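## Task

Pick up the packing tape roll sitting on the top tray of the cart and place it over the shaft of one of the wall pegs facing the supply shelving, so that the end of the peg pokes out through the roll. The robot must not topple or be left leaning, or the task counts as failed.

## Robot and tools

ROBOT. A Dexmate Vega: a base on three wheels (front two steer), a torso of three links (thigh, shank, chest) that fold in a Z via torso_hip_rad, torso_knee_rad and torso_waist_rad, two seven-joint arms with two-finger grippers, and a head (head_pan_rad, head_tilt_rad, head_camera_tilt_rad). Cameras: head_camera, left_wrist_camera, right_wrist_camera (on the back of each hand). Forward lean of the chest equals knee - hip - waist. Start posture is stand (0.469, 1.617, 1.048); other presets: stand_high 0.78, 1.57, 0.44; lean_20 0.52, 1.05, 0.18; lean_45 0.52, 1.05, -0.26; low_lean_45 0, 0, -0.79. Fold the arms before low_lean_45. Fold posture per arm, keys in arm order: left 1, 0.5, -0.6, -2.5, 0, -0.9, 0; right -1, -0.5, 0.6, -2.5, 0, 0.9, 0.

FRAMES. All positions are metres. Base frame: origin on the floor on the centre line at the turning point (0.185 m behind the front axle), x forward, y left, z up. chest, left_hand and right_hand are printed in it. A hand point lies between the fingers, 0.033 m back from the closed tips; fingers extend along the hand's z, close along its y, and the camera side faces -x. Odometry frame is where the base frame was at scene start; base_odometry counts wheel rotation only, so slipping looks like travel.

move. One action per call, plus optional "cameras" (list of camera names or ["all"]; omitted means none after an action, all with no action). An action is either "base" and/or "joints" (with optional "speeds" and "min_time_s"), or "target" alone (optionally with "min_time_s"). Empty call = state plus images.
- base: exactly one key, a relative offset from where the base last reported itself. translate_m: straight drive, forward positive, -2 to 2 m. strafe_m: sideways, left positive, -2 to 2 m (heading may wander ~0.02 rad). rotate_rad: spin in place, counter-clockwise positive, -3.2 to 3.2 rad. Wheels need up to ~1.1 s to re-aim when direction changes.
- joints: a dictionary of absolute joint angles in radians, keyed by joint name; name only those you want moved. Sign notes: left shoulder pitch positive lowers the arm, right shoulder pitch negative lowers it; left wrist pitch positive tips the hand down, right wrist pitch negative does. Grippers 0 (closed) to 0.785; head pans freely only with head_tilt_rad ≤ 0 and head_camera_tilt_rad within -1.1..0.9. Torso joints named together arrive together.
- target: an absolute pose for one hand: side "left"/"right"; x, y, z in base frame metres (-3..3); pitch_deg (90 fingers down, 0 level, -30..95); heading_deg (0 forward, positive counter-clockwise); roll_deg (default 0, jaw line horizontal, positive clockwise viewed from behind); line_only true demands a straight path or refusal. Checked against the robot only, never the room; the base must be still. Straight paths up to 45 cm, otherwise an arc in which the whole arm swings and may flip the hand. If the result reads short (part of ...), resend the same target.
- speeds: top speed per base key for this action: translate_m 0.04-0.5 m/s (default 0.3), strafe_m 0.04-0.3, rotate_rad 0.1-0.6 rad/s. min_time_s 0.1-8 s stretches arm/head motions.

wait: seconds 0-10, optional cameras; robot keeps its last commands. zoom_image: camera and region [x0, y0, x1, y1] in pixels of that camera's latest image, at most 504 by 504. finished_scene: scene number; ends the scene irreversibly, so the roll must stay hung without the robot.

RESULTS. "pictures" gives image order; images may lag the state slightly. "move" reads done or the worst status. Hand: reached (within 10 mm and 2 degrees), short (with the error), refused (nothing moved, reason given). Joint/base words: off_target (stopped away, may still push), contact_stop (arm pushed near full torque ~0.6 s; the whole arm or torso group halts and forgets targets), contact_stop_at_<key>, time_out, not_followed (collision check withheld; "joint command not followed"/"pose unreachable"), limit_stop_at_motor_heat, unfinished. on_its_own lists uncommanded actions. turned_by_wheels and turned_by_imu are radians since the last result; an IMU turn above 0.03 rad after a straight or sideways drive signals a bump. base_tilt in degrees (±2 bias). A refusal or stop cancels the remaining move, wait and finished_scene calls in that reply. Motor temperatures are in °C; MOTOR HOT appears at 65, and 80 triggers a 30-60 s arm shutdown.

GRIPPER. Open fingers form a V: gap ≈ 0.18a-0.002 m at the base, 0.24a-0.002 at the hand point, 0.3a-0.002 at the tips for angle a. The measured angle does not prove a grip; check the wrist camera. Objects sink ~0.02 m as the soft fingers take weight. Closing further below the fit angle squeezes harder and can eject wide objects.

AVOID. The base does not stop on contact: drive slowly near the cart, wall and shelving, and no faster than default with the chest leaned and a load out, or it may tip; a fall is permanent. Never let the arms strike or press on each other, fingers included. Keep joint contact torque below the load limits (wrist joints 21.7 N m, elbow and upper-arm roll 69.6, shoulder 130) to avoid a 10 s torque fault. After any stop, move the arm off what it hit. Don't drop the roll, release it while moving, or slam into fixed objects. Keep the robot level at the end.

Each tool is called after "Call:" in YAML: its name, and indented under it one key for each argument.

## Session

Call:
move:
  joints: {"head_pan_rad": 1.5}
  cameras: ["head_camera"]

Call:
move:
  joints: {"head_pan_rad": 2.7}
  cameras: ["head_camera"]

Call:
move:
  joints: {"head_pan_rad": -2.5}
  cameras: ["head_camera"]

Call:
move:
  joints: {"head_pan_rad": -1.4}
  cameras: ["head_camera"]

Call:
move:
  joints: {"head_pan_rad": 0, "head_camera_tilt_rad": 0.2}
  cameras: ["head_camera"]

Scene clock: 1.67 s.
Joint torques (N m): left_arm=[9.08 1.04 2.67 -3.29 -0.09 -3.68 0.1] | right_arm=[-7.42 0.88 -0.36 -2.29 -0.04 2.3 -0.1]
Motor temperatures (°C): left_arm=[33 32 32 31 36 36 38] | right_arm=[32 29 37 32 36 32 37]
move: done
base_odometry: x=+0.000 y=+0.000 heading=+0.000
turned_by_wheels: +0.000
turned_by_imu: +0.000
base_tilt: forward=-0.5 right=-0.7
base_status: not commanded
joint_positions: torso_hip_rad=+0.469 torso_knee_rad=+1.617 torso_waist_rad=+1.048 left_shoulder_pitch_rad=+2.204 left_shoulder_yaw_rad=+0.007 left_upper_arm_roll_rad=-0.002 left_elbow_rad=-1.113 left_forearm_roll_rad=+0.001 left_wrist_pitch_rad=-0.497 left_wrist_yaw_rad=-0.002 left_gripper_rad=+0.005 right_shoulder_pitch_rad=-2.185 right_shoulder_yaw_rad=-0.018 right_upper_arm_roll_rad=-0.016 right_elbow_rad=-1.094 right_forearm_roll_rad=+0.005 right_wrist_pitch_rad=+0.495 right_wrist_yaw_rad=+0.018 right_gripper_rad=+0.005 head_pan_rad=+1.499 head_tilt_rad=+0.000 head_camera_tilt_rad=+0.000
joint_status: all done
chest: x=-0.0112 y=+0.0000 z=+1.4155 quat_wxyz=(+0.999, +0.000, +0.050, +0.000) (m; base frame)
left_hand: x=+0.1783 y=+0.2331 z=+0.6285 quat_wxyz=(+0.424, +0.004, +0.905, +0.002) pitch_deg=+39.8 heading_deg=+0.0 roll_deg=+0.5 back=up (m; base frame)
right_hand: x=+0.1827 y=-0.2218 z=+0.6249 quat_wxyz=(+0.423, -0.013, +0.906, +0.012) pitch_deg=+39.9 heading_deg=+2.4 roll_deg=+0.8 back=up (m; base frame)
pictures: head_camera
camera_calibration:
head_camera: T_world_to_cam=[[0.993278, -0.093671, -0.0680097, 0.202422], [-0.0717846, -0.0375335, -0.996714, 1.50926], [0.0908106, 0.994895, -0.0440054, 0.0357149], [0, 0, 0, 1]] pos_world=[-0.0959633, 0.0400764, 1.51964]

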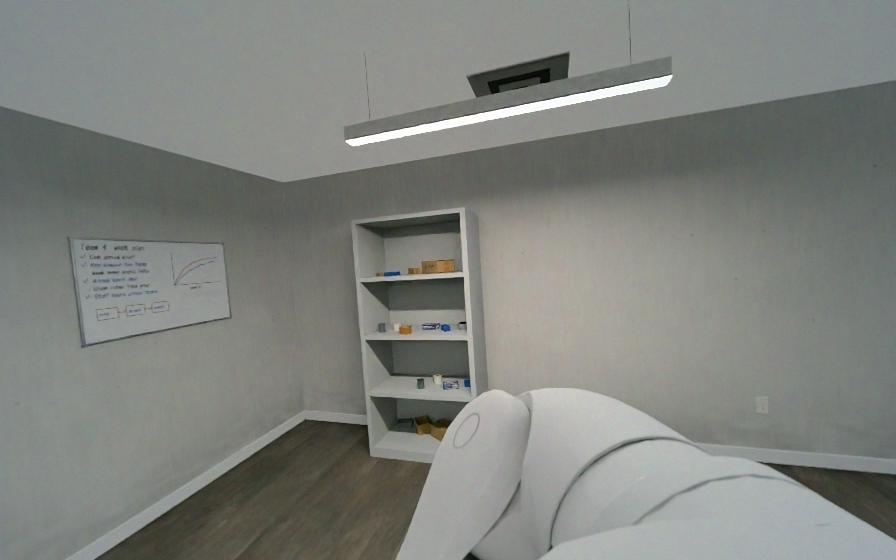

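Scene clock: 3.13 s.
Joint torques (N m): left_arm=[7.56 1.95 2.01 -2.75 0.22 -2.94 0.38] | right_arm=[-7.4 2 0.01 -2.1 -0.08 1.86 -0.22]
move: done
base_odometry: x=+0.000 y=+0.000 heading=+0.000
turned_by_wheels: +0.000
turned_by_imu: +0.000
base_tilt: forward=-0.6 right=-0.8
base_status: not commanded
joint_positions: torso_hip_rad=+0.469 torso_knee_rad=+1.617 torso_waist_rad=+1.048 left_shoulder_pitch_rad=+2.204 left_shoulder_yaw_rad=+0.007 left_upper_arm_roll_rad=-0.002 left_elbow_rad=-1.113 left_forearm_roll_rad=+0.001 left_wrist_pitch_rad=-0.497 left_wrist_yaw_rad=-0.002 left_gripper_rad=+0.005 right_shoulder_pitch_rad=-2.185 right_shoulder_yaw_rad=-0.018 right_upper_arm_roll_rad=-0.016 right_elbow_rad=-1.094 right_forearm_roll_rad=+0.005 right_wrist_pitch_rad=+0.495 right_wrist_yaw_rad=+0.018 right_gripper_rad=+0.005 head_pan_rad=+2.699 head_tilt_rad=+0.000 head_camera_tilt_rad=+0.000
joint_status: all done
chest: x=-0.0112 y=+0.0000 z=+1.4155 quat_wxyz=(+0.999, +0.000, +0.050, +0.000) (m; base frame)
left_hand: x=+0.1783 y=+0.2331 z=+0.6285 quat_wxyz=(+0.424, +0.004, +0.905, +0.002) pitch_deg=+39.8 heading_deg=+0.0 roll_deg=+0.5 back=up (m; base frame)
right_hand: x=+0.1827 y=-0.2218 z=+0.6249 quat_wxyz=(+0.423, -0.013, +0.906, +0.012) pitch_deg=+39.9 heading_deg=+2.4 roll_deg=+0.8 back=up (m; base frame)
pictures: head_camera
camera_calibration:
head_camera: T_world_to_cam=[[0.448772, 0.893546, -0.0133684, 0.0788855], [-0.0547792, 0.0125747, -0.998419, 1.51311], [-0.891966, 0.448795, 0.0545909, -0.187399], [0, 0, 0, 1]] pos_world=[-0.119669, -0.00541093, 1.522]

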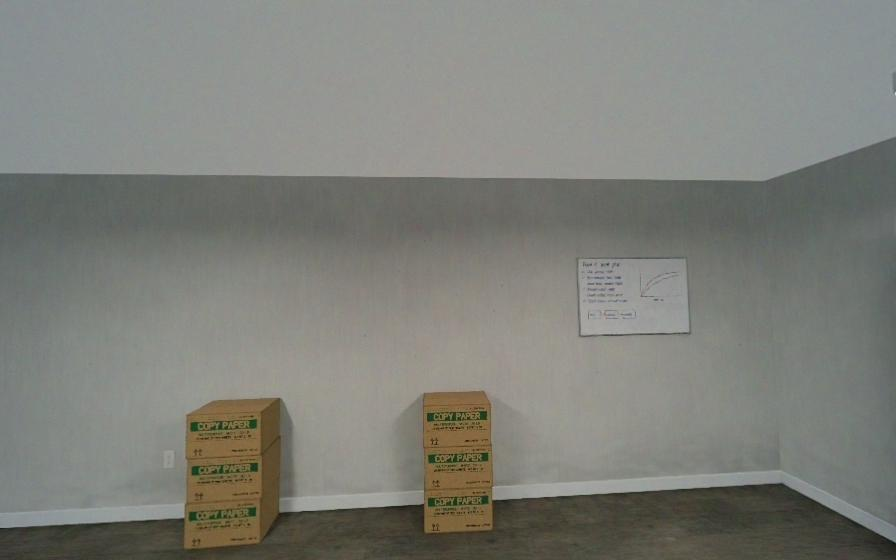

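Scene clock: 7.27 s.
Joint torques (N m): left_arm=[5.86 0.36 -0.9 -1.56 0.13 -1.7 0.36] | right_arm=[-6.8 1.66 -1.01 -2.53 -0.06 1.69 -0.08]
move: done
base_odometry: x=+0.000 y=+0.000 heading=+0.000
turned_by_wheels: +0.000
turned_by_imu: +0.000
base_tilt: forward=-0.7 right=-0.9
base_status: not commanded
joint_positions: torso_hip_rad=+0.469 torso_knee_rad=+1.617 torso_waist_rad=+1.048 left_shoulder_pitch_rad=+2.204 left_shoulder_yaw_rad=+0.007 left_upper_arm_roll_rad=-0.002 left_elbow_rad=-1.113 left_forearm_roll_rad=+0.001 left_wrist_pitch_rad=-0.497 left_wrist_yaw_rad=-0.002 left_gripper_rad=+0.005 right_shoulder_pitch_rad=-2.185 right_shoulder_yaw_rad=-0.018 right_upper_arm_roll_rad=-0.016 right_elbow_rad=-1.094 right_forearm_roll_rad=+0.005 right_wrist_pitch_rad=+0.495 right_wrist_yaw_rad=+0.018 right_gripper_rad=+0.005 head_pan_rad=-2.499 head_tilt_rad=+0.000 head_camera_tilt_rad=+0.000
joint_status: all done
chest: x=-0.0112 y=+0.0000 z=+1.4155 quat_wxyz=(+0.999, +0.000, +0.050, +0.000) (m; base frame)
left_hand: x=+0.1783 y=+0.2331 z=+0.6285 quat_wxyz=(+0.424, +0.004, +0.905, +0.002) pitch_deg=+39.8 heading_deg=+0.0 roll_deg=+0.5 back=up (m; base frame)
right_hand: x=+0.1827 y=-0.2218 z=+0.6249 quat_wxyz=(+0.423, -0.013, +0.906, +0.012) pitch_deg=+39.9 heading_deg=+2.4 roll_deg=+0.8 back=up (m; base frame)
pictures: head_camera
camera_calibration:
head_camera: T_world_to_cam=[[-0.574605, 0.813546, 0.0892862, -0.153429], [-0.0897215, 0.045821, -0.994912, 1.50521], [-0.813498, -0.579692, 0.0466636, -0.169463], [0, 0, 0, 1]] pos_world=[-0.0909696, -0.0423853, 1.51916]

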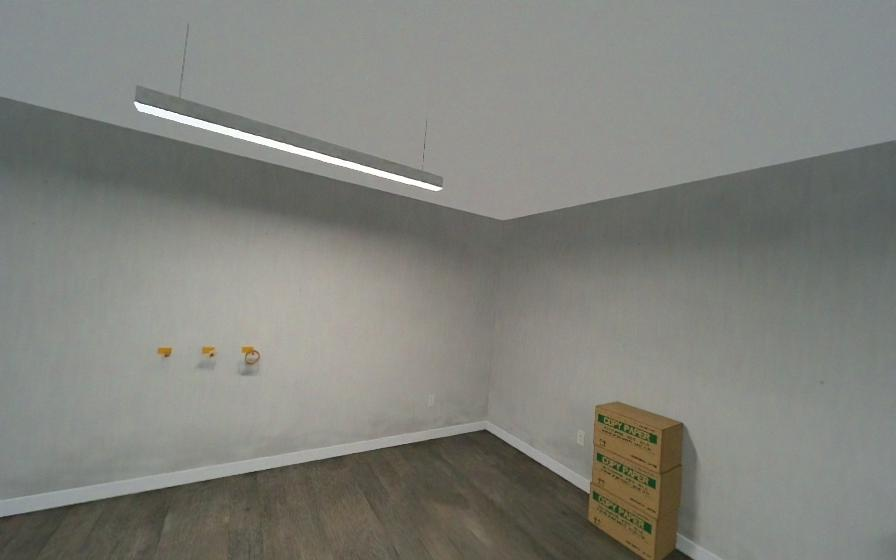

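Scene clock: 8.67 s.
Joint torques (N m): left_arm=[7.24 0.69 2.92 -2.22 0.44 -1.21 -0.3] | right_arm=[-6.26 1 -0.6 -3.24 -0.12 2.1 -0.12]
move: done
base_odometry: x=+0.000 y=+0.000 heading=+0.000
turned_by_wheels: +0.000
turned_by_imu: +0.000
base_tilt: forward=-0.6 right=-0.8
base_status: not commanded
joint_positions: torso_hip_rad=+0.469 torso_knee_rad=+1.617 torso_waist_rad=+1.048 left_shoulder_pitch_rad=+2.204 left_shoulder_yaw_rad=+0.007 left_upper_arm_roll_rad=-0.002 left_elbow_rad=-1.113 left_forearm_roll_rad=+0.001 left_wrist_pitch_rad=-0.497 left_wrist_yaw_rad=-0.002 left_gripper_rad=+0.005 right_shoulder_pitch_rad=-2.185 right_shoulder_yaw_rad=-0.018 right_upper_arm_roll_rad=-0.016 right_elbow_rad=-1.094 right_forearm_roll_rad=+0.005 right_wrist_pitch_rad=+0.495 right_wrist_yaw_rad=+0.018 right_gripper_rad=+0.005 head_pan_rad=-1.401 head_tilt_rad=+0.000 head_camera_tilt_rad=+0.000
joint_status: all done
chest: x=-0.0112 y=+0.0000 z=+1.4155 quat_wxyz=(+0.999, +0.000, +0.050, +0.000) (m; base frame)
left_hand: x=+0.1783 y=+0.2331 z=+0.6285 quat_wxyz=(+0.424, +0.004, +0.905, +0.002) pitch_deg=+39.8 heading_deg=+0.0 roll_deg=+0.5 back=up (m; base frame)
right_hand: x=+0.1827 y=-0.2218 z=+0.6249 quat_wxyz=(+0.423, -0.013, +0.906, +0.012) pitch_deg=+39.9 heading_deg=+2.4 roll_deg=+0.8 back=up (m; base frame)
pictures: head_camera
camera_calibration:
head_camera: T_world_to_cam=[[-0.980532, -0.147136, 0.130034, -0.245678], [-0.135784, 0.029694, -0.990293, 1.49474], [0.141847, -0.98867, -0.0490946, 0.0472991], [0, 0, 0, 1]] pos_world=[-0.044643, -0.0337695, 1.5145]

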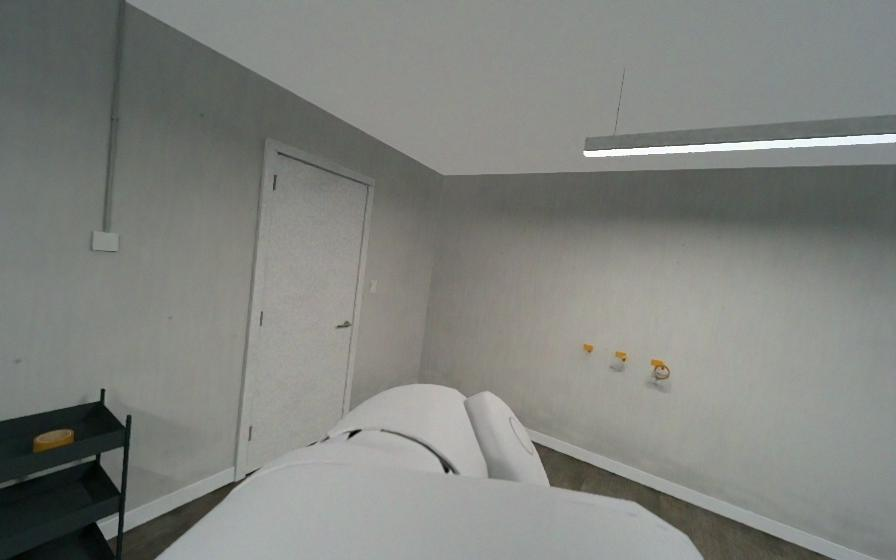

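Scene clock: 10.27 s.
Joint torques (N m): left_arm=[7.68 0 2.47 -1.51 0.17 -2.97 -0.14] | right_arm=[-7.43 1.92 0.01 -2.31 -0.19 1.54 -0.1]
move: done
base_odometry: x=+0.000 y=+0.000 heading=+0.000
turned_by_wheels: +0.000
turned_by_imu: +0.000
base_tilt: forward=-0.6 right=-0.9
base_status: not commanded
joint_positions: torso_hip_rad=+0.469 torso_knee_rad=+1.617 torso_waist_rad=+1.048 left_shoulder_pitch_rad=+2.204 left_shoulder_yaw_rad=+0.007 left_upper_arm_roll_rad=-0.002 left_elbow_rad=-1.113 left_forearm_roll_rad=+0.001 left_wrist_pitch_rad=-0.497 left_wrist_yaw_rad=-0.002 left_gripper_rad=+0.005 right_shoulder_pitch_rad=-2.185 right_shoulder_yaw_rad=-0.018 right_upper_arm_roll_rad=-0.016 right_elbow_rad=-1.094 right_forearm_roll_rad=+0.005 right_wrist_pitch_rad=+0.495 right_wrist_yaw_rad=+0.018 right_gripper_rad=+0.005 head_pan_rad=-0.001 head_tilt_rad=+0.000 head_camera_tilt_rad=+0.199
joint_status: all done
chest: x=-0.0112 y=+0.0000 z=+1.4155 quat_wxyz=(+0.999, +0.000, +0.050, +0.000) (m; base frame)
left_hand: x=+0.1783 y=+0.2331 z=+0.6285 quat_wxyz=(+0.424, +0.004, +0.905, +0.002) pitch_deg=+39.8 heading_deg=+0.0 roll_deg=+0.5 back=up (m; base frame)
right_hand: x=+0.1827 y=-0.2218 z=+0.6249 quat_wxyz=(+0.423, -0.013, +0.906, +0.012) pitch_deg=+39.9 heading_deg=+2.4 roll_deg=+0.8 back=up (m; base frame)
pictures: head_camera
camera_calibration:
head_camera: T_world_to_cam=[[-0.012742, -0.999243, 0.0367496, -0.0316229], [-0.328446, -0.0305307, -0.944029, 1.41108], [0.944437, -0.0240991, -0.327809, 0.523281], [0, 0, 0, 1]] pos_world=[-0.0311449, 0.0240929, 1.5048]

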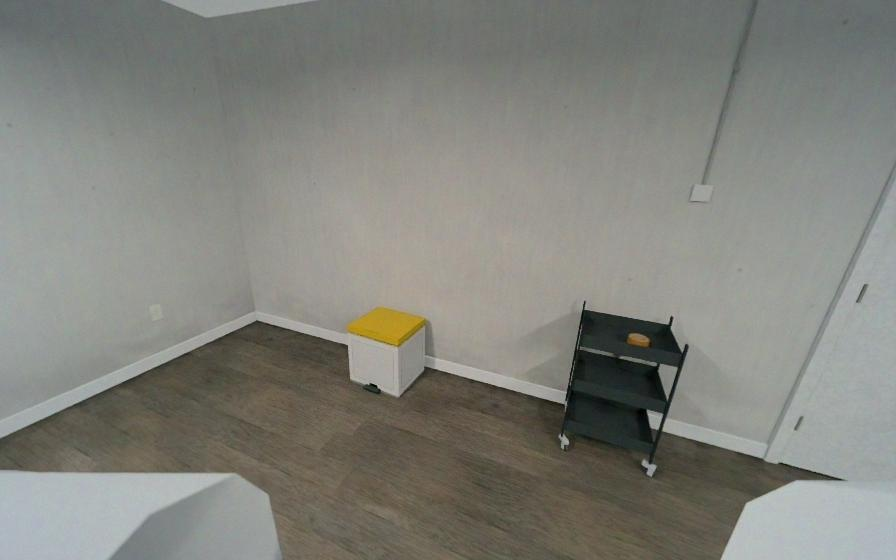

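Call:
move:
  base: {"rotate_rad": -0.432}

Call:
move:
  base: {"strafe_m": -0.45}
  joints: {"left_shoulder_pitch_rad": 0.1, "left_shoulder_yaw_rad": 0.0, "left_upper_arm_roll_rad": 0, "left_elbow_rad": -1.2, "left_forearm_roll_rad": 0, "left_wrist_pitch_rad": 1.25, "left_wrist_yaw_rad": 0, "left_gripper_rad": 0.22, "right_shoulder_pitch_rad": -1.8, "right_shoulder_yaw_rad":-0.2}

Call:
move:
  joints: {"torso_hip_rad": 0.5, "torso_knee_rad": 1.35, "torso_waist_rad": 0.35, "head_camera_tilt_rad":0.4}
  cameras: ["head_camera","left_wrist_camera"]

Scene clock: 25.27 s.
Joint torques (N m): left_arm=[7.61 0.25 2.9 -1.3 0.57 -2.07 0.02] | right_arm=[-6.86 1.21 -0.43 -3.24 -0.14 2.48 -0.09]
move: done
base_odometry: x=+0.001 y=+0.000 heading=-0.433
turned_by_wheels: -0.433
turned_by_imu: -0.432
base_tilt: forward=-0.6 right=-0.8
base_status: done
joint_positions: torso_hip_rad=+0.469 torso_knee_rad=+1.617 torso_waist_rad=+1.048 left_shoulder_pitch_rad=+2.204 left_shoulder_yaw_rad=+0.007 left_upper_arm_roll_rad=-0.002 left_elbow_rad=-1.113 left_forearm_roll_rad=+0.001 left_wrist_pitch_rad=-0.497 left_wrist_yaw_rad=-0.002 left_gripper_rad=+0.005 right_shoulder_pitch_rad=-2.185 right_shoulder_yaw_rad=-0.018 right_upper_arm_roll_rad=-0.016 right_elbow_rad=-1.094 right_forearm_roll_rad=+0.005 right_wrist_pitch_rad=+0.495 right_wrist_yaw_rad=+0.018 right_gripper_rad=+0.005 head_pan_rad=-0.001 head_tilt_rad=+0.000 head_camera_tilt_rad=+0.199
joint_status: not commanded
chest: x=-0.0112 y=+0.0000 z=+1.4155 quat_wxyz=(+0.999, +0.000, +0.050, +0.000) (m; base frame)
left_hand: x=+0.1783 y=+0.2331 z=+0.6285 quat_wxyz=(+0.424, +0.004, +0.905, +0.002) pitch_deg=+39.8 heading_deg=+0.0 roll_deg=+0.5 back=up (m; base frame)
right_hand: x=+0.1827 y=-0.2218 z=+0.6249 quat_wxyz=(+0.423, -0.013, +0.906, +0.012) pitch_deg=+39.9 heading_deg=+2.4 roll_deg=+0.8 back=up (m; base frame)
pictures: none

Scene clock: 33.47 s.
Joint torques (N m): left_arm=[-29.07 -1.3 6.19 -5.77 -0.01 -1.71 0.37] | right_arm=[15.11 -2.48 1.06 -3.74 0.17 2.43 -0.17]
move: done
base_odometry: x=-0.189 y=-0.406 heading=-0.440
turned_by_wheels: -0.007
turned_by_imu: -0.006
base_tilt: forward=-0.4 right=-0.8
base_status: done
joint_positions: torso_hip_rad=+0.469 torso_knee_rad=+1.617 torso_waist_rad=+1.048 left_shoulder_pitch_rad=+0.104 left_shoulder_yaw_rad=+0.000 left_upper_arm_roll_rad=+0.000 left_elbow_rad=-1.200 left_forearm_roll_rad=+0.000 left_wrist_pitch_rad=+1.246 left_wrist_yaw_rad=+0.000 left_gripper_rad=+0.220 right_shoulder_pitch_rad=-1.800 right_shoulder_yaw_rad=-0.200 right_upper_arm_roll_rad=-0.016 right_elbow_rad=-1.094 right_forearm_roll_rad=+0.005 right_wrist_pitch_rad=+0.495 right_wrist_yaw_rad=+0.018 right_gripper_rad=+0.005 head_pan_rad=-0.001 head_tilt_rad=+0.000 head_camera_tilt_rad=+0.199
joint_status: all done
chest: x=-0.0111 y=+0.0000 z=+1.4155 quat_wxyz=(+0.999, +0.000, +0.050, +0.000) (m; base frame)
left_hand: x=+0.8616 y=+0.2294 z=+1.5221 quat_wxyz=(+0.613, +0.000, +0.790, +0.000) pitch_deg=+14.4 heading_deg=+0.0 roll_deg=+0.0 back=up (m; base frame)
right_hand: x=+0.4671 y=-0.2999 z=+0.7608 quat_wxyz=(+0.585, -0.089, +0.805, -0.043) pitch_deg=+18.2 heading_deg=+2.1 roll_deg=-10.5 back=up (m; base frame)
pictures: none

Scene clock: 37.33 s.
Joint torques (N m): left_arm=[-30.23 -0.28 3.49 -6.79 0.38 -1.42 0.02] | right_arm=[4.87 -3.5 0.74 -3.14 0.1 2.22 -0.09]
move: done
base_odometry: x=-0.189 y=-0.406 heading=-0.440
turned_by_wheels: +0.000
turned_by_imu: +0.000
base_tilt: forward=-0.5 right=-0.7
base_status: not commanded
joint_positions: torso_hip_rad=+0.500 torso_knee_rad=+1.350 torso_waist_rad=+0.350 left_shoulder_pitch_rad=+0.100 left_shoulder_yaw_rad=+0.000 left_upper_arm_roll_rad=+0.000 left_elbow_rad=-1.200 left_forearm_roll_rad=+0.000 left_wrist_pitch_rad=+1.250 left_wrist_yaw_rad=+0.000 left_gripper_rad=+0.220 right_shoulder_pitch_rad=-1.800 right_shoulder_yaw_rad=-0.200 right_upper_arm_roll_rad=-0.016 right_elbow_rad=-1.094 right_forearm_roll_rad=+0.005 right_wrist_pitch_rad=+0.495 right_wrist_yaw_rad=+0.018 right_gripper_rad=+0.005 head_pan_rad=-0.001 head_tilt_rad=+0.000 head_camera_tilt_rad=+0.399
joint_status: all done
chest: x=+0.0397 y=+0.0000 z=+1.3542 quat_wxyz=(+0.969, +0.000, +0.248, +0.000) (m; base frame)
left_hand: x=+0.8852 y=+0.2294 z=+1.1150 quat_wxyz=(+0.444, +0.000, +0.896, +0.000) pitch_deg=+37.3 heading_deg=+0.0 roll_deg=+0.0 back=up (m; base frame)
right_hand: x=+0.2251 y=-0.2999 z=+0.5650 quat_wxyz=(+0.413, -0.096, +0.905, -0.025) pitch_deg=+41.1 heading_deg=+2.6 roll_deg=-9.4 back=up (m; base frame)
pictures: head_camera, left_wrist_camera
camera_calibration:
head_camera: T_world_to_cam=[[0.0102152, -0.999249, 0.0373828, -0.030094], [-0.8042, -0.0304276, -0.593579, 0.896448], [0.594271, -0.0239997, -0.803907, 1.1204], [0, 0, 0, 1]] pos_world=[0.0554105, 0.0240945, 1.43393]
left_wrist_camera: T_world_to_cam=[[-0.0132532, -0.998074, 0.060603, 0.166145], [-0.674148, -0.0358428, -0.737726, 1.48637], [0.738477, -0.0506327, -0.672375, 0.248785], [0, 0, 0, 1]] pos_world=[0.820516, 0.231697, 1.25374]

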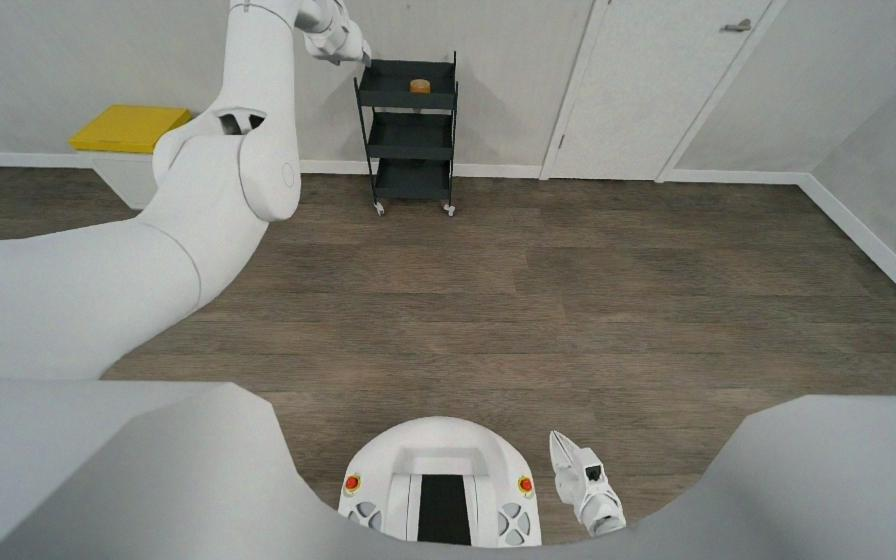

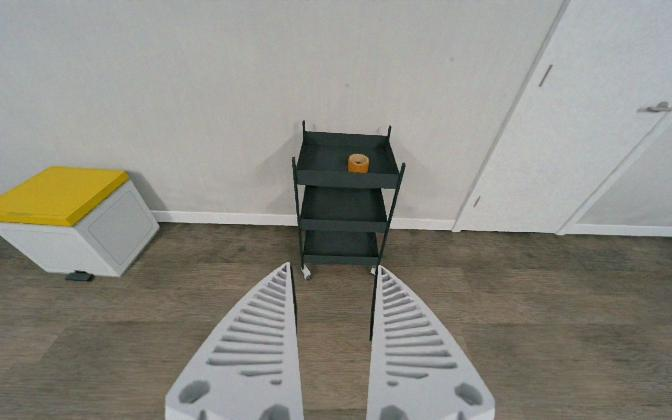

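Call:
move:
  target: {"side":"left","x":0.77,"y":0.21,"z":0.86,"pitch_deg":65,"heading_deg":0,"line_only":true}

Call:
move:
  base: {"translate_m": 0.93}
  cameras: ["head_camera","left_wrist_camera"]

Call:
zoom_image:
  camera: "left_wrist_camera"
  region: [280, 180, 480, 330]

Scene clock: 45.73 s.
Joint torques (N m): left_arm=[-30.65 -0.75 -1.71 -3.94 -0.2 -0.7 0.46] | right_arm=[5.49 -3.52 0.75 -1.72 0.05 1.99 -0.02]
move: done
base_odometry: x=-0.189 y=-0.406 heading=-0.440
turned_by_wheels: +0.000
turned_by_imu: -0.001
base_tilt: forward=-0.6 right=-0.6
base_status: not commanded
joint_positions: torso_hip_rad=+0.500 torso_knee_rad=+1.350 torso_waist_rad=+0.350 left_shoulder_pitch_rad=+0.097 left_shoulder_yaw_rad=-0.041 left_upper_arm_roll_rad=-0.026 left_elbow_rad=-0.663 left_forearm_roll_rad=+0.004 left_wrist_pitch_rad=+1.199 left_wrist_yaw_rad=+0.045 left_gripper_rad=+0.220 right_shoulder_pitch_rad=-1.800 right_shoulder_yaw_rad=-0.200 right_upper_arm_roll_rad=-0.016 right_elbow_rad=-1.094 right_forearm_roll_rad=+0.005 right_wrist_pitch_rad=+0.495 right_wrist_yaw_rad=+0.018 right_gripper_rad=+0.005 head_pan_rad=-0.001 head_tilt_rad=+0.000 head_camera_tilt_rad=+0.399
joint_status: not commanded
chest: x=+0.0397 y=+0.0000 z=+1.3542 quat_wxyz=(+0.969, +0.000, +0.247, +0.000) (m; base frame)
left_hand: x=+0.7704 y=+0.2101 z=+0.8607 quat_wxyz=(+0.217, +0.000, +0.976, +0.000) pitch_deg=+64.9 heading_deg=+0.0 roll_deg=+0.0 back=up (m; base frame)
left_hand_status: reached (straight line, planned for 2.1 s): 1 mm and 0.1 deg off.
right_hand: x=+0.2251 y=-0.2999 z=+0.5650 quat_wxyz=(+0.413, -0.096, +0.905, -0.025) pitch_deg=+41.1 heading_deg=+2.6 roll_deg=-9.4 back=up (m; base frame)
pictures: none

Scene clock: 50.97 s.
Joint torques (N m): left_arm=[-28.89 1.45 -1.04 -6.05 -0.24 -0.84 0.15] | right_arm=[2.47 -2.5 0.98 -2.62 0.04 1.5 -0.17]
move: done
base_odometry: x=+0.652 y=-0.802 heading=-0.438
turned_by_wheels: +0.002
turned_by_imu: +0.000
base_tilt: forward=-0.5 right=-0.9
base_status: done
joint_positions: torso_hip_rad=+0.500 torso_knee_rad=+1.350 torso_waist_rad=+0.350 left_shoulder_pitch_rad=+0.096 left_shoulder_yaw_rad=-0.042 left_upper_arm_roll_rad=-0.026 left_elbow_rad=-0.659 left_forearm_roll_rad=+0.004 left_wrist_pitch_rad=+1.197 left_wrist_yaw_rad=+0.046 left_gripper_rad=+0.220 right_shoulder_pitch_rad=-1.800 right_shoulder_yaw_rad=-0.200 right_upper_arm_roll_rad=-0.016 right_elbow_rad=-1.094 right_forearm_roll_rad=+0.005 right_wrist_pitch_rad=+0.495 right_wrist_yaw_rad=+0.018 right_gripper_rad=+0.005 head_pan_rad=-0.001 head_tilt_rad=+0.000 head_camera_tilt_rad=+0.399
joint_status: not commanded
chest: x=+0.0396 y=+0.0000 z=+1.3542 quat_wxyz=(+0.969, +0.000, +0.247, +0.000) (m; base frame)
left_hand: x=+0.7698 y=+0.2100 z=+0.8599 quat_wxyz=(+0.216, +0.000, +0.976, +0.000) pitch_deg=+65.0 heading_deg=+0.0 roll_deg=+0.0 back=up (m; base frame)
right_hand: x=+0.2251 y=-0.2999 z=+0.5651 quat_wxyz=(+0.413, -0.096, +0.905, -0.025) pitch_deg=+41.1 heading_deg=+2.6 roll_deg=-9.4 back=up (m; base frame)
pictures: head_camera, left_wrist_camera
camera_calibration:
head_camera: T_world_to_cam=[[0.0102134, -0.999249, 0.0373869, -0.0300988], [-0.804165, -0.0304299, -0.593626, 0.896433], [0.594318, -0.0240023, -0.803872, 1.1204], [0, 0, 0, 1]] pos_world=[0.0553111, 0.0240945, 1.43393]
left_wrist_camera: T_world_to_cam=[[0.0162245, -0.99809, 0.0596092, 0.138908], [-0.940031, -0.0355408, -0.339233, 1.08168], [0.340703, -0.0505306, -0.938812, 0.696841], [0, 0, 0, 1]] pos_world=[0.777147, 0.212298, 1.01286]

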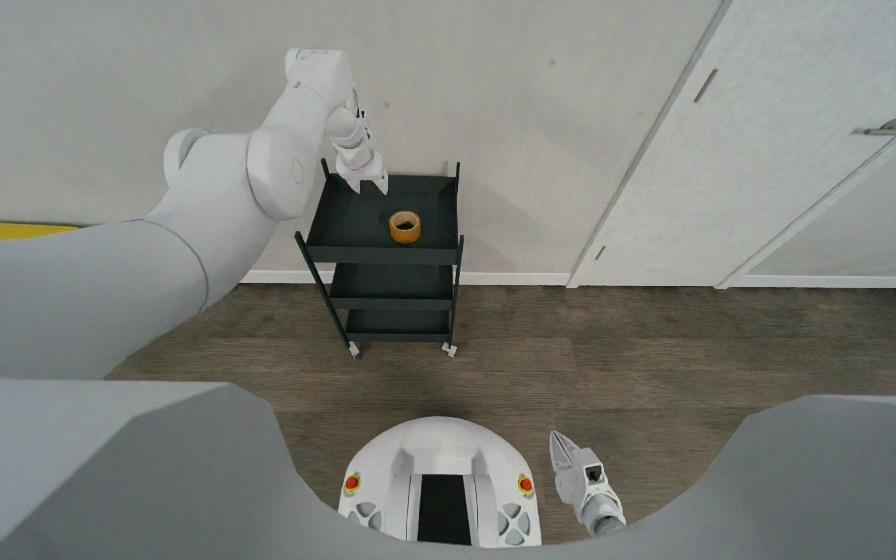

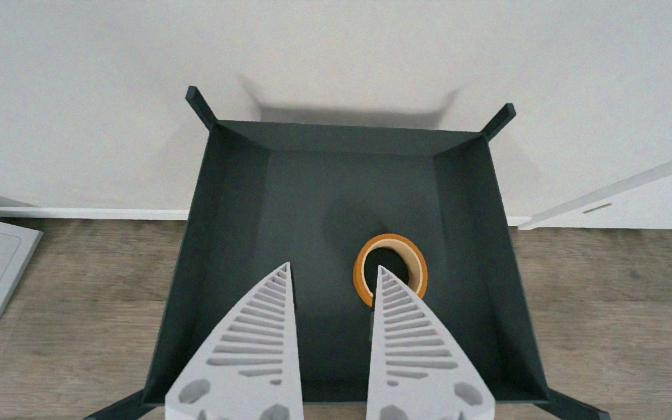

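Scaled by 2.520 from the camera's 672x420 image, which has a finer 960x600 frame.

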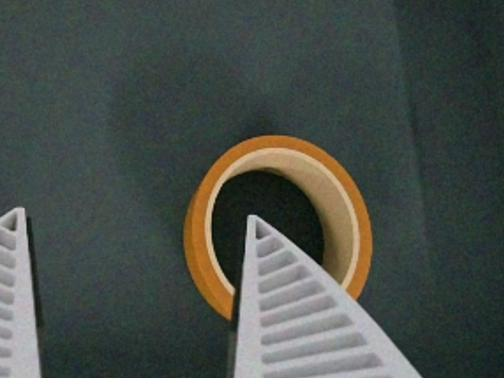

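Call:
move:
  base: {"translate_m": 0.115}
  speeds: {"translate_m": 0.15}

Call:
move:
  target: {"side":"left","x":0.68,"y":0.173,"z":0.765,"pitch_deg":65,"heading_deg":0,"line_only":true}
  cameras: ["head_camera","left_wrist_camera"]

Scene clock: 59.63 s.
Joint torques (N m): left_arm=[-31.14 -1.87 -1.06 -4.94 -0.34 -1.24 0.78] | right_arm=[2.1 -1.85 0.86 -2.94 0.02 1.44 -0.16]
move: done
base_odometry: x=+0.756 y=-0.851 heading=-0.437
turned_by_wheels: +0.002
turned_by_imu: +0.001
base_tilt: forward=-0.6 right=-0.7
base_status: done
joint_positions: torso_hip_rad=+0.500 torso_knee_rad=+1.350 torso_waist_rad=+0.350 left_shoulder_pitch_rad=+0.096 left_shoulder_yaw_rad=-0.042 left_upper_arm_roll_rad=-0.026 left_elbow_rad=-0.659 left_forearm_roll_rad=+0.004 left_wrist_pitch_rad=+1.197 left_wrist_yaw_rad=+0.046 left_gripper_rad=+0.220 right_shoulder_pitch_rad=-1.800 right_shoulder_yaw_rad=-0.200 right_upper_arm_roll_rad=-0.016 right_elbow_rad=-1.094 right_forearm_roll_rad=+0.005 right_wrist_pitch_rad=+0.495 right_wrist_yaw_rad=+0.018 right_gripper_rad=+0.005 head_pan_rad=-0.001 head_tilt_rad=+0.000 head_camera_tilt_rad=+0.399
joint_status: not commanded
chest: x=+0.0396 y=+0.0000 z=+1.3542 quat_wxyz=(+0.969, +0.000, +0.247, +0.000) (m; base frame)
left_hand: x=+0.7698 y=+0.2100 z=+0.8599 quat_wxyz=(+0.216, +0.000, +0.976, +0.000) pitch_deg=+65.0 heading_deg=+0.0 roll_deg=+0.0 back=up (m; base frame)
right_hand: x=+0.2251 y=-0.2999 z=+0.5651 quat_wxyz=(+0.413, -0.096, +0.905, -0.025) pitch_deg=+41.1 heading_deg=+2.6 roll_deg=-9.4 back=up (m; base frame)
pictures: none

Scene clock: 63.07 s.
Joint torques (N m): left_arm=[-18.91 -1.44 4.53 -6.77 0.7 -1.91 0.53] | right_arm=[3.97 -3.51 0.64 -2.41 0.15 2.59 -0.1]
move: done
base_odometry: x=+0.756 y=-0.851 heading=-0.437
turned_by_wheels: +0.000
turned_by_imu: +0.000
base_tilt: forward=-0.5 right=-0.7
base_status: not commanded
joint_positions: torso_hip_rad=+0.500 torso_knee_rad=+1.350 torso_waist_rad=+0.350 left_shoulder_pitch_rad=+0.561 left_shoulder_yaw_rad=-0.129 left_upper_arm_roll_rad=-0.015 left_elbow_rad=-1.210 left_forearm_roll_rad=+0.019 left_wrist_pitch_rad=+1.283 left_wrist_yaw_rad=+0.112 left_gripper_rad=+0.220 right_shoulder_pitch_rad=-1.800 right_shoulder_yaw_rad=-0.200 right_upper_arm_roll_rad=-0.016 right_elbow_rad=-1.094 right_forearm_roll_rad=+0.005 right_wrist_pitch_rad=+0.495 right_wrist_yaw_rad=+0.018 right_gripper_rad=+0.005 head_pan_rad=-0.001 head_tilt_rad=+0.000 head_camera_tilt_rad=+0.399
joint_status: not commanded
chest: x=+0.0396 y=+0.0000 z=+1.3542 quat_wxyz=(+0.969, +0.000, +0.247, +0.000) (m; base frame)
left_hand: x=+0.6809 y=+0.1734 z=+0.7658 quat_wxyz=(+0.216, +0.000, +0.976, +0.000) pitch_deg=+65.0 heading_deg=+0.0 roll_deg=+0.0 back=up (m; base frame)
left_hand_status: reached (straight line, planned for 2.1 s): 1 mm and 0.0 deg off.
right_hand: x=+0.2251 y=-0.2999 z=+0.5651 quat_wxyz=(+0.413, -0.096, +0.905, -0.025) pitch_deg=+41.1 heading_deg=+2.6 roll_deg=-9.4 back=up (m; base frame)
pictures: head_camera, left_wrist_camera
camera_calibration:
head_camera: T_world_to_cam=[[0.0102134, -0.999249, 0.0373869, -0.0300988], [-0.804165, -0.0304299, -0.593626, 0.896433], [0.594318, -0.0240023, -0.803872, 1.1204], [0, 0, 0, 1]] pos_world=[0.0553111, 0.0240945, 1.43393]
left_wrist_camera: T_world_to_cam=[[0.0162538, -0.998076, 0.0598327, 0.1093], [-0.940031, -0.0356441, -0.33922, 0.964904], [0.340701, -0.050731, -0.938802, 0.636971], [0, 0, 0, 1]] pos_world=[0.688247, 0.175797, 0.918765]

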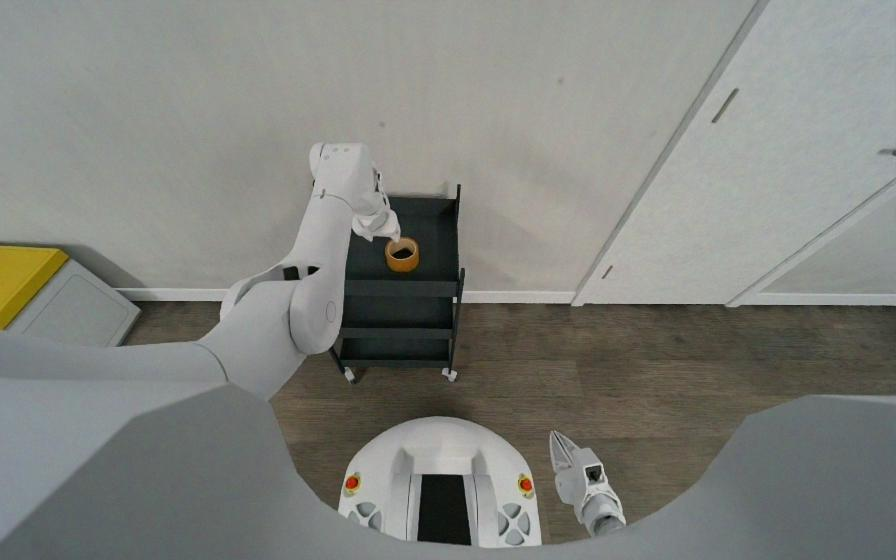

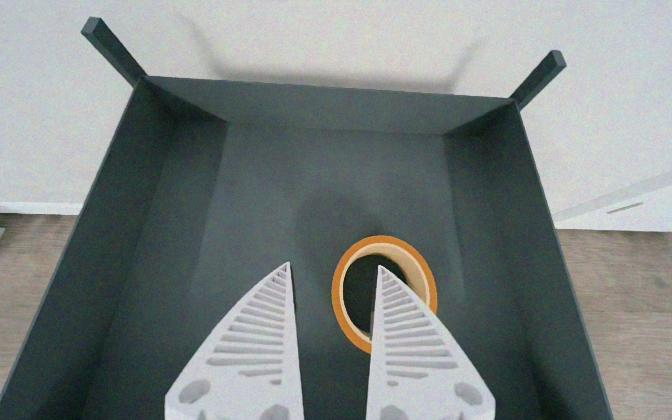

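Call:
move:
  target: {"side":"left","x":0.671,"y":0.17,"z":0.702,"pitch_deg":65,"heading_deg":0,"line_only":true}

Call:
move:
  target: {"side":"left","x":0.667,"y":0.17,"z":0.690,"pitch_deg":65,"heading_deg":0,"line_only":true}
  cameras: ["left_wrist_camera"]

Scene clock: 69.27 s.
Joint torques (N m): left_arm=[-16.02 -1.18 -1.29 -5.07 -0.6 -1.04 -0.53] | right_arm=[1.82 -2.81 0.91 -2.16 0.12 1.68 -0.23]
move: done
base_odometry: x=+0.756 y=-0.851 heading=-0.437
turned_by_wheels: +0.000
turned_by_imu: +0.000
base_tilt: forward=-0.6 right=-0.7
base_status: not commanded
joint_positions: torso_hip_rad=+0.500 torso_knee_rad=+1.350 torso_waist_rad=+0.350 left_shoulder_pitch_rad=+0.574 left_shoulder_yaw_rad=-0.124 left_upper_arm_roll_rad=-0.016 left_elbow_rad=-1.001 left_forearm_roll_rad=+0.017 left_wrist_pitch_rad=+1.061 left_wrist_yaw_rad=+0.110 left_gripper_rad=+0.220 right_shoulder_pitch_rad=-1.800 right_shoulder_yaw_rad=-0.200 right_upper_arm_roll_rad=-0.016 right_elbow_rad=-1.094 right_forearm_roll_rad=+0.005 right_wrist_pitch_rad=+0.495 right_wrist_yaw_rad=+0.018 right_gripper_rad=+0.005 head_pan_rad=-0.001 head_tilt_rad=+0.000 head_camera_tilt_rad=+0.399
joint_status: not commanded
chest: x=+0.0396 y=+0.0000 z=+1.3542 quat_wxyz=(+0.969, +0.000, +0.247, +0.000) (m; base frame)
left_hand: x=+0.6712 y=+0.1700 z=+0.7032 quat_wxyz=(+0.216, +0.000, +0.976, +0.000) pitch_deg=+65.0 heading_deg=+0.0 roll_deg=+0.0 back=up (m; base frame)
left_hand_status: reached (straight line, planned for 1.0 s): 1 mm and 0.0 deg off.
right_hand: x=+0.2251 y=-0.2999 z=+0.5651 quat_wxyz=(+0.413, -0.096, +0.905, -0.025) pitch_deg=+41.1 heading_deg=+2.6 roll_deg=-9.4 back=up (m; base frame)
pictures: none

Scene clock: 70.53 s.
Joint torques (N m): left_arm=[-15.09 -0.89 4.15 -4.78 -0.55 -0.92 -0.05] | right_arm=[2.98 -3.02 0.98 -2.14 0.04 2.37 -0.19]
move: done
base_odometry: x=+0.756 y=-0.851 heading=-0.437
turned_by_wheels: +0.000
turned_by_imu: +0.000
base_tilt: forward=-0.6 right=-1.0
base_status: not commanded
joint_positions: torso_hip_rad=+0.500 torso_knee_rad=+1.350 torso_waist_rad=+0.350 left_shoulder_pitch_rad=+0.579 left_shoulder_yaw_rad=-0.122 left_upper_arm_roll_rad=-0.016 left_elbow_rad=-0.965 left_forearm_roll_rad=+0.017 left_wrist_pitch_rad=+1.020 left_wrist_yaw_rad=+0.108 left_gripper_rad=+0.220 right_shoulder_pitch_rad=-1.800 right_shoulder_yaw_rad=-0.200 right_upper_arm_roll_rad=-0.016 right_elbow_rad=-1.094 right_forearm_roll_rad=+0.005 right_wrist_pitch_rad=+0.495 right_wrist_yaw_rad=+0.018 right_gripper_rad=+0.005 head_pan_rad=-0.001 head_tilt_rad=+0.000 head_camera_tilt_rad=+0.399
joint_status: not commanded
chest: x=+0.0396 y=+0.0000 z=+1.3542 quat_wxyz=(+0.969, +0.000, +0.247, +0.000) (m; base frame)
left_hand: x=+0.6675 y=+0.1700 z=+0.6913 quat_wxyz=(+0.217, +0.000, +0.976, +0.000) pitch_deg=+65.0 heading_deg=+0.0 roll_deg=+0.0 back=up (m; base frame)
left_hand_status: reached (straight line, planned for 0.4 s): 1 mm and 0.0 deg off.
right_hand: x=+0.2251 y=-0.2999 z=+0.5651 quat_wxyz=(+0.413, -0.096, +0.905, -0.025) pitch_deg=+41.1 heading_deg=+2.6 roll_deg=-9.4 back=up (m; base frame)
pictures: left_wrist_camera
camera_calibration:
left_wrist_camera: T_world_to_cam=[[0.0162608, -0.998081, 0.0597482, 0.110552], [-0.939879, -0.0356446, -0.339642, 0.927072], [0.34112, -0.0506332, -0.938655, 0.571027], [0, 0, 0, 1]] pos_world=[0.674749, 0.172298, 0.844265]

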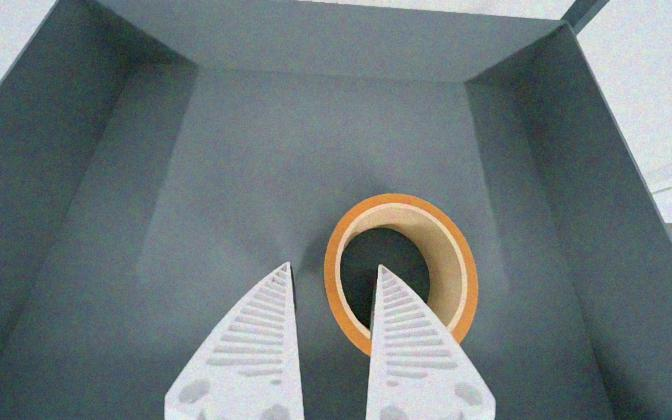

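Call:
move:
  target: {"side":"left","x":0.666,"y":0.171,"z":0.687,"pitch_deg":65,"heading_deg":0,"line_only":true}

Call:
move:
  joints: {"left_gripper_rad": 0.0}

Call:
move:
  target: {"side":"left","x":0.675,"y":0.171,"z":0.77,"pitch_deg":65,"heading_deg":0,"line_only":true}
  cameras: ["left_wrist_camera"]

Scene clock: 76.27 s.
Joint torques (N m): left_arm=[-16.97 -0.97 4.23 -4.87 -0.39 -0.7 -0.35] | right_arm=[3.42 -2.42 0.75 -2.43 0.01 1.84 -0.22]
move: done
base_odometry: x=+0.756 y=-0.851 heading=-0.437
turned_by_wheels: +0.000
turned_by_imu: +0.000
base_tilt: forward=-0.6 right=-0.9
base_status: not commanded
joint_positions: torso_hip_rad=+0.500 torso_knee_rad=+1.350 torso_waist_rad=+0.350 left_shoulder_pitch_rad=+0.580 left_shoulder_yaw_rad=-0.120 left_upper_arm_roll_rad=-0.016 left_elbow_rad=-0.955 left_forearm_roll_rad=+0.017 left_wrist_pitch_rad=+1.008 left_wrist_yaw_rad=+0.106 left_gripper_rad=+0.220 right_shoulder_pitch_rad=-1.800 right_shoulder_yaw_rad=-0.200 right_upper_arm_roll_rad=-0.016 right_elbow_rad=-1.094 right_forearm_roll_rad=+0.005 right_wrist_pitch_rad=+0.495 right_wrist_yaw_rad=+0.018 right_gripper_rad=+0.005 head_pan_rad=-0.001 head_tilt_rad=+0.000 head_camera_tilt_rad=+0.399
joint_status: not commanded
chest: x=+0.0396 y=+0.0000 z=+1.3542 quat_wxyz=(+0.969, +0.000, +0.247, +0.000) (m; base frame)
left_hand: x=+0.6663 y=+0.1708 z=+0.6879 quat_wxyz=(+0.217, +0.000, +0.976, +0.000) pitch_deg=+65.0 heading_deg=+0.0 roll_deg=+0.0 back=up (m; base frame)
left_hand_status: reached (straight line, planned for 0.3 s): 1 mm and 0.0 deg off.
right_hand: x=+0.2251 y=-0.2999 z=+0.5651 quat_wxyz=(+0.413, -0.096, +0.905, -0.025) pitch_deg=+41.1 heading_deg=+2.6 roll_deg=-9.4 back=up (m; base frame)
pictures: none

Scene clock: 77.00 s.
Joint torques (N m): left_arm=[-14.19 1.49 4.25 -1.29 0.47 -0.66 -0.2] | right_arm=[2.58 -4.66 0.47 -1.35 0.14 2.29 -0.09]
move: done
base_odometry: x=+0.756 y=-0.851 heading=-0.437
turned_by_wheels: +0.000
turned_by_imu: +0.000
base_tilt: forward=-0.5 right=-0.8
base_status: not commanded
joint_positions: torso_hip_rad=+0.500 torso_knee_rad=+1.350 torso_waist_rad=+0.350 left_shoulder_pitch_rad=+0.581 left_shoulder_yaw_rad=-0.119 left_upper_arm_roll_rad=-0.016 left_elbow_rad=-0.953 left_forearm_roll_rad=+0.017 left_wrist_pitch_rad=+1.006 left_wrist_yaw_rad=+0.106 left_gripper_rad=+0.000 right_shoulder_pitch_rad=-1.800 right_shoulder_yaw_rad=-0.200 right_upper_arm_roll_rad=-0.016 right_elbow_rad=-1.094 right_forearm_roll_rad=+0.005 right_wrist_pitch_rad=+0.495 right_wrist_yaw_rad=+0.018 right_gripper_rad=+0.005 head_pan_rad=-0.001 head_tilt_rad=+0.000 head_camera_tilt_rad=+0.399
joint_status: all done
chest: x=+0.0396 y=+0.0000 z=+1.3542 quat_wxyz=(+0.969, +0.000, +0.247, +0.000) (m; base frame)
left_hand: x=+0.6661 y=+0.1709 z=+0.6873 quat_wxyz=(+0.216, +0.000, +0.976, +0.000) pitch_deg=+65.0 heading_deg=+0.0 roll_deg=+0.0 back=up (m; base frame)
right_hand: x=+0.2251 y=-0.2999 z=+0.5651 quat_wxyz=(+0.413, -0.096, +0.905, -0.025) pitch_deg=+41.1 heading_deg=+2.6 roll_deg=-9.4 back=up (m; base frame)
pictures: none

Scene clock: 79.63 s.
Joint torques (N m): left_arm=[-25.13 0.36 4.96 -6.22 0.09 0.59 0.45] | right_arm=[2.98 -2.84 1.18 -3.23 0.09 2.03 -0.05]
move: done
base_odometry: x=+0.756 y=-0.851 heading=-0.437
turned_by_wheels: +0.000
turned_by_imu: +0.000
base_tilt: forward=-0.5 right=-0.8
base_status: not commanded
joint_positions: torso_hip_rad=+0.500 torso_knee_rad=+1.350 torso_waist_rad=+0.350 left_shoulder_pitch_rad=+0.585 left_shoulder_yaw_rad=-0.137 left_upper_arm_roll_rad=-0.012 left_elbow_rad=-1.260 left_forearm_roll_rad=+0.021 left_wrist_pitch_rad=+1.310 left_wrist_yaw_rad=+0.117 left_gripper_rad=+0.000 right_shoulder_pitch_rad=-1.800 right_shoulder_yaw_rad=-0.200 right_upper_arm_roll_rad=-0.016 right_elbow_rad=-1.094 right_forearm_roll_rad=+0.005 right_wrist_pitch_rad=+0.495 right_wrist_yaw_rad=+0.018 right_gripper_rad=+0.005 head_pan_rad=-0.001 head_tilt_rad=+0.000 head_camera_tilt_rad=+0.399
joint_status: not commanded
chest: x=+0.0396 y=+0.0000 z=+1.3542 quat_wxyz=(+0.969, +0.000, +0.247, +0.000) (m; base frame)
left_hand: x=+0.6747 y=+0.1711 z=+0.7685 quat_wxyz=(+0.216, +0.000, +0.976, +0.000) pitch_deg=+65.0 heading_deg=+0.0 roll_deg=+0.0 back=up (m; base frame)
left_hand_status: reached (straight line, planned for 1.3 s): 1 mm and 0.0 deg off.
right_hand: x=+0.2251 y=-0.2999 z=+0.5651 quat_wxyz=(+0.413, -0.096, +0.905, -0.025) pitch_deg=+41.1 heading_deg=+2.6 roll_deg=-9.4 back=up (m; base frame)
pictures: left_wrist_camera
camera_calibration:
left_wrist_camera: T_world_to_cam=[[0.0164537, -0.998069, 0.0598968, 0.106641], [-0.940103, -0.0358424, -0.339001, 0.95982], [0.340493, -0.0507314, -0.938877, 0.641801], [0, 0, 0, 1]] pos_world=[0.682046, 0.173397, 0.921565]

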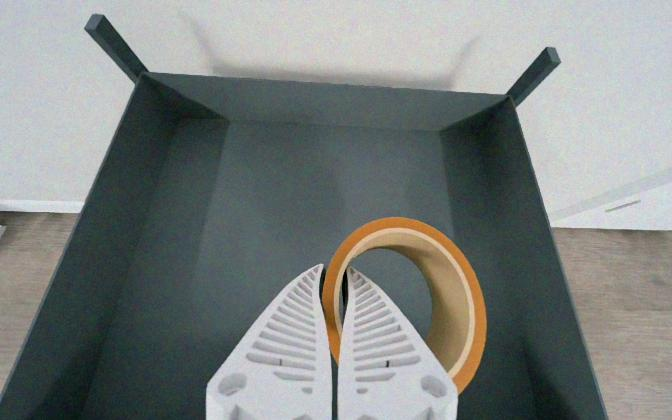

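Call:
move:
  target: {"side":"left","x":0.74,"y":0.18,"z":0.89,"pitch_deg":50,"heading_deg":0,"line_only":true}

Call:
move:
  base: {"translate_m": -0.6}

Call:
move:
  base: {"rotate_rad": -1.565}

Call:
move:
  joints: {"torso_hip_rad": 0.52, "torso_knee_rad": 1.22, "torso_waist_rad": -0.1, "left_shoulder_pitch_rad": 0.75, "left_shoulder_yaw_rad": 0, "left_upper_arm_roll_rad": 0, "left_elbow_rad": -0.9, "left_forearm_roll_rad": 0, "left_wrist_pitch_rad": -1.0, "left_wrist_yaw_rad": 0, "head_camera_tilt_rad": 0.0, "head_tilt_rad": -0.4}
  min_time_s: 6
  cameras: ["left_wrist_camera","head_camera"]

Scene clock: 96.23 s.
Joint torques (N m): left_arm=[-19.27 0.3 6.85 -7.46 -0.42 -1.64 0.16] | right_arm=[2.52 -2.67 0.93 -2.07 0.12 1.71 -0.21]
move: done
base_odometry: x=+0.756 y=-0.851 heading=-0.437
turned_by_wheels: +0.000
turned_by_imu: -0.001
base_tilt: forward=-0.5 right=-0.8
base_status: not commanded
joint_positions: torso_hip_rad=+0.500 torso_knee_rad=+1.350 torso_waist_rad=+0.350 left_shoulder_pitch_rad=+0.611 left_shoulder_yaw_rad=-0.113 left_upper_arm_roll_rad=+0.021 left_elbow_rad=-1.557 left_forearm_roll_rad=+0.022 left_wrist_pitch_rad=+1.325 left_wrist_yaw_rad=+0.094 left_gripper_rad=+0.000 right_shoulder_pitch_rad=-1.800 right_shoulder_yaw_rad=-0.200 right_upper_arm_roll_rad=-0.016 right_elbow_rad=-1.094 right_forearm_roll_rad=+0.005 right_wrist_pitch_rad=+0.495 right_wrist_yaw_rad=+0.018 right_gripper_rad=+0.005 head_pan_rad=-0.001 head_tilt_rad=+0.000 head_camera_tilt_rad=+0.399
joint_status: not commanded
chest: x=+0.0396 y=+0.0000 z=+1.3542 quat_wxyz=(+0.969, +0.000, +0.247, +0.000) (m; base frame)
left_hand: x=+0.7390 y=+0.1800 z=+0.8878 quat_wxyz=(+0.340, +0.000, +0.940, +0.000) pitch_deg=+50.3 heading_deg=+0.0 roll_deg=+0.0 back=up (m; base frame)
left_hand_status: reached (straight line, planned for 1.3 s): 2 mm and 0.3 deg off.
right_hand: x=+0.2251 y=-0.2999 z=+0.5651 quat_wxyz=(+0.413, -0.096, +0.905, -0.025) pitch_deg=+41.1 heading_deg=+2.6 roll_deg=-9.4 back=up (m; base frame)
pictures: none

Scene clock: 100.03 s.
Joint torques (N m): left_arm=[-17.84 -1.99 5.86 -7.12 0.15 -1.89 -0.2] | right_arm=[1.44 -2.65 0.47 -2.13 -0.01 2.3 -0.15]
move: done
base_odometry: x=+0.212 y=-0.598 heading=-0.435
turned_by_wheels: +0.002
turned_by_imu: +0.005
base_tilt: forward=-0.7 right=-0.8
base_status: done
joint_positions: torso_hip_rad=+0.500 torso_knee_rad=+1.350 torso_waist_rad=+0.350 left_shoulder_pitch_rad=+0.611 left_shoulder_yaw_rad=-0.113 left_upper_arm_roll_rad=+0.022 left_elbow_rad=-1.561 left_forearm_roll_rad=+0.022 left_wrist_pitch_rad=+1.325 left_wrist_yaw_rad=+0.094 left_gripper_rad=+0.000 right_shoulder_pitch_rad=-1.800 right_shoulder_yaw_rad=-0.200 right_upper_arm_roll_rad=-0.016 right_elbow_rad=-1.094 right_forearm_roll_rad=+0.005 right_wrist_pitch_rad=+0.495 right_wrist_yaw_rad=+0.018 right_gripper_rad=+0.005 head_pan_rad=-0.001 head_tilt_rad=+0.000 head_camera_tilt_rad=+0.399
joint_status: not commanded
chest: x=+0.0395 y=+0.0000 z=+1.3542 quat_wxyz=(+0.969, +0.000, +0.247, +0.000) (m; base frame)
left_hand: x=+0.7398 y=+0.1801 z=+0.8899 quat_wxyz=(+0.342, +0.000, +0.940, +0.000) pitch_deg=+50.0 heading_deg=+0.0 roll_deg=+0.0 back=up (m; base frame)
right_hand: x=+0.2251 y=-0.2999 z=+0.5651 quat_wxyz=(+0.413, -0.096, +0.905, -0.025) pitch_deg=+41.1 heading_deg=+2.6 roll_deg=-9.4 back=up (m; base frame)
pictures: none

Scene clock: 104.27 s.
Joint torques (N m): left_arm=[-18.79 -1.21 2.97 -6.64 0.5 -2.14 -0.25] | right_arm=[1.01 -2.16 0.15 -2.81 -0.06 2.03 0.06]
move: done
base_odometry: x=+0.213 y=-0.597 heading=-2.001
turned_by_wheels: -1.566
turned_by_imu: -1.554
base_tilt: forward=-0.5 right=-1.0
base_status: done
joint_positions: torso_hip_rad=+0.500 torso_knee_rad=+1.350 torso_waist_rad=+0.350 left_shoulder_pitch_rad=+0.611 left_shoulder_yaw_rad=-0.113 left_upper_arm_roll_rad=+0.022 left_elbow_rad=-1.561 left_forearm_roll_rad=+0.022 left_wrist_pitch_rad=+1.325 left_wrist_yaw_rad=+0.094 left_gripper_rad=+0.000 right_shoulder_pitch_rad=-1.800 right_shoulder_yaw_rad=-0.200 right_upper_arm_roll_rad=-0.016 right_elbow_rad=-1.094 right_forearm_roll_rad=+0.005 right_wrist_pitch_rad=+0.495 right_wrist_yaw_rad=+0.018 right_gripper_rad=+0.005 head_pan_rad=-0.001 head_tilt_rad=+0.000 head_camera_tilt_rad=+0.399
joint_status: not commanded
chest: x=+0.0395 y=+0.0000 z=+1.3542 quat_wxyz=(+0.969, +0.000, +0.247, +0.000) (m; base frame)
left_hand: x=+0.7398 y=+0.1801 z=+0.8899 quat_wxyz=(+0.342, +0.000, +0.940, +0.000) pitch_deg=+50.0 heading_deg=+0.0 roll_deg=+0.0 back=up (m; base frame)
right_hand: x=+0.2251 y=-0.2999 z=+0.5651 quat_wxyz=(+0.413, -0.096, +0.905, -0.025) pitch_deg=+41.1 heading_deg=+2.6 roll_deg=-9.4 back=up (m; base frame)
pictures: none

Scene clock: 113.17 s.
Joint torques (N m): left_arm=[-6.89 -0.12 -2.81 -5.53 0.31 -2.03 -0.39] | right_arm=[-3.86 -3.06 0.64 -1.34 0.15 1.85 -0.27]
move: done
base_odometry: x=+0.213 y=-0.597 heading=-2.001
turned_by_wheels: +0.000
turned_by_imu: -0.001
base_tilt: forward=-0.5 right=-1.0
base_status: not commanded
joint_positions: torso_hip_rad=+0.520 torso_knee_rad=+1.220 torso_waist_rad=-0.100 left_shoulder_pitch_rad=+0.750 left_shoulder_yaw_rad=+0.000 left_upper_arm_roll_rad=+0.000 left_elbow_rad=-0.901 left_forearm_roll_rad=+0.000 left_wrist_pitch_rad=-0.996 left_wrist_yaw_rad=+0.000 left_gripper_rad=+0.000 right_shoulder_pitch_rad=-1.800 right_shoulder_yaw_rad=-0.200 right_upper_arm_roll_rad=-0.016 right_elbow_rad=-1.094 right_forearm_roll_rad=+0.005 right_wrist_pitch_rad=+0.495 right_wrist_yaw_rad=+0.018 right_gripper_rad=+0.005 head_pan_rad=-0.001 head_tilt_rad=-0.399 head_camera_tilt_rad=+0.001
joint_status: all done
chest: x=+0.0978 y=+0.0000 z=+1.2605 quat_wxyz=(+0.921, +0.000, +0.390, +0.000) (m; base frame)
left_hand: x=+0.7160 y=+0.2290 z=+0.8790 quat_wxyz=(+0.819, +0.000, +0.574, +0.000) pitch_deg=-19.9 heading_deg=+0.0 roll_deg=+0.0 back=up (m; base frame)
right_hand: x=+0.0418 y=-0.2999 z=+0.4518 quat_wxyz=(+0.273, -0.098, +0.957, -0.010) pitch_deg=+58.3 heading_deg=+3.8 roll_deg=-8.0 back=up (m; base frame)
pictures: head_camera, left_wrist_camera
camera_calibration:
head_camera: T_world_to_cam=[[-0.00878796, -0.999243, 0.0379073, -0.0272528], [-0.423228, -0.0306292, -0.905505, 1.30518], [0.90598, -0.024001, -0.422639, 0.472807], [0, 0, 0, 1]] pos_world=[0.123795, 0.0240922, 1.38271]
left_wrist_camera: T_world_to_cam=[[-0.0581643, -0.998067, 0.0219078, 0.244055], [0.254454, -0.0360418, -0.966413, 0.734431], [0.965334, -0.0506362, 0.256059, -0.763421], [0, 0, 0, 1]] pos_world=[0.564273, 0.231397, 0.899898]

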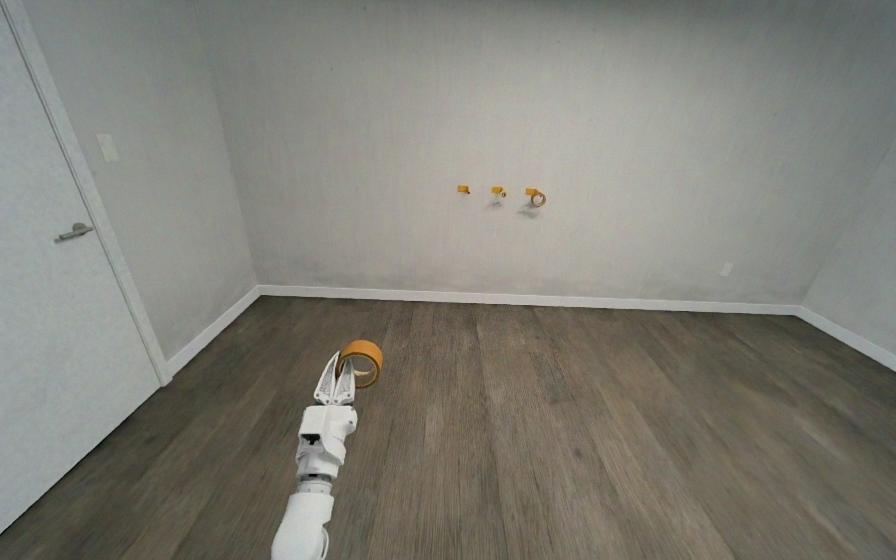

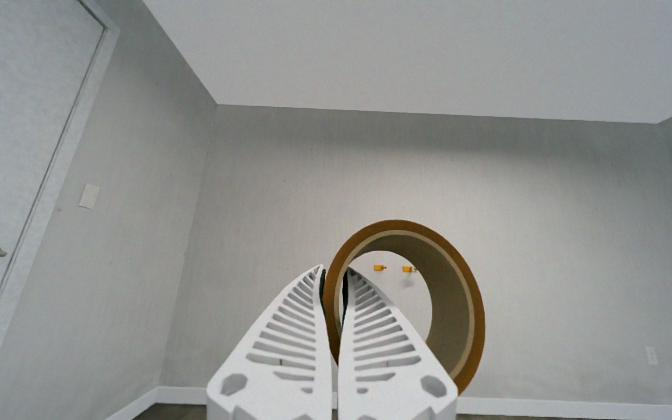

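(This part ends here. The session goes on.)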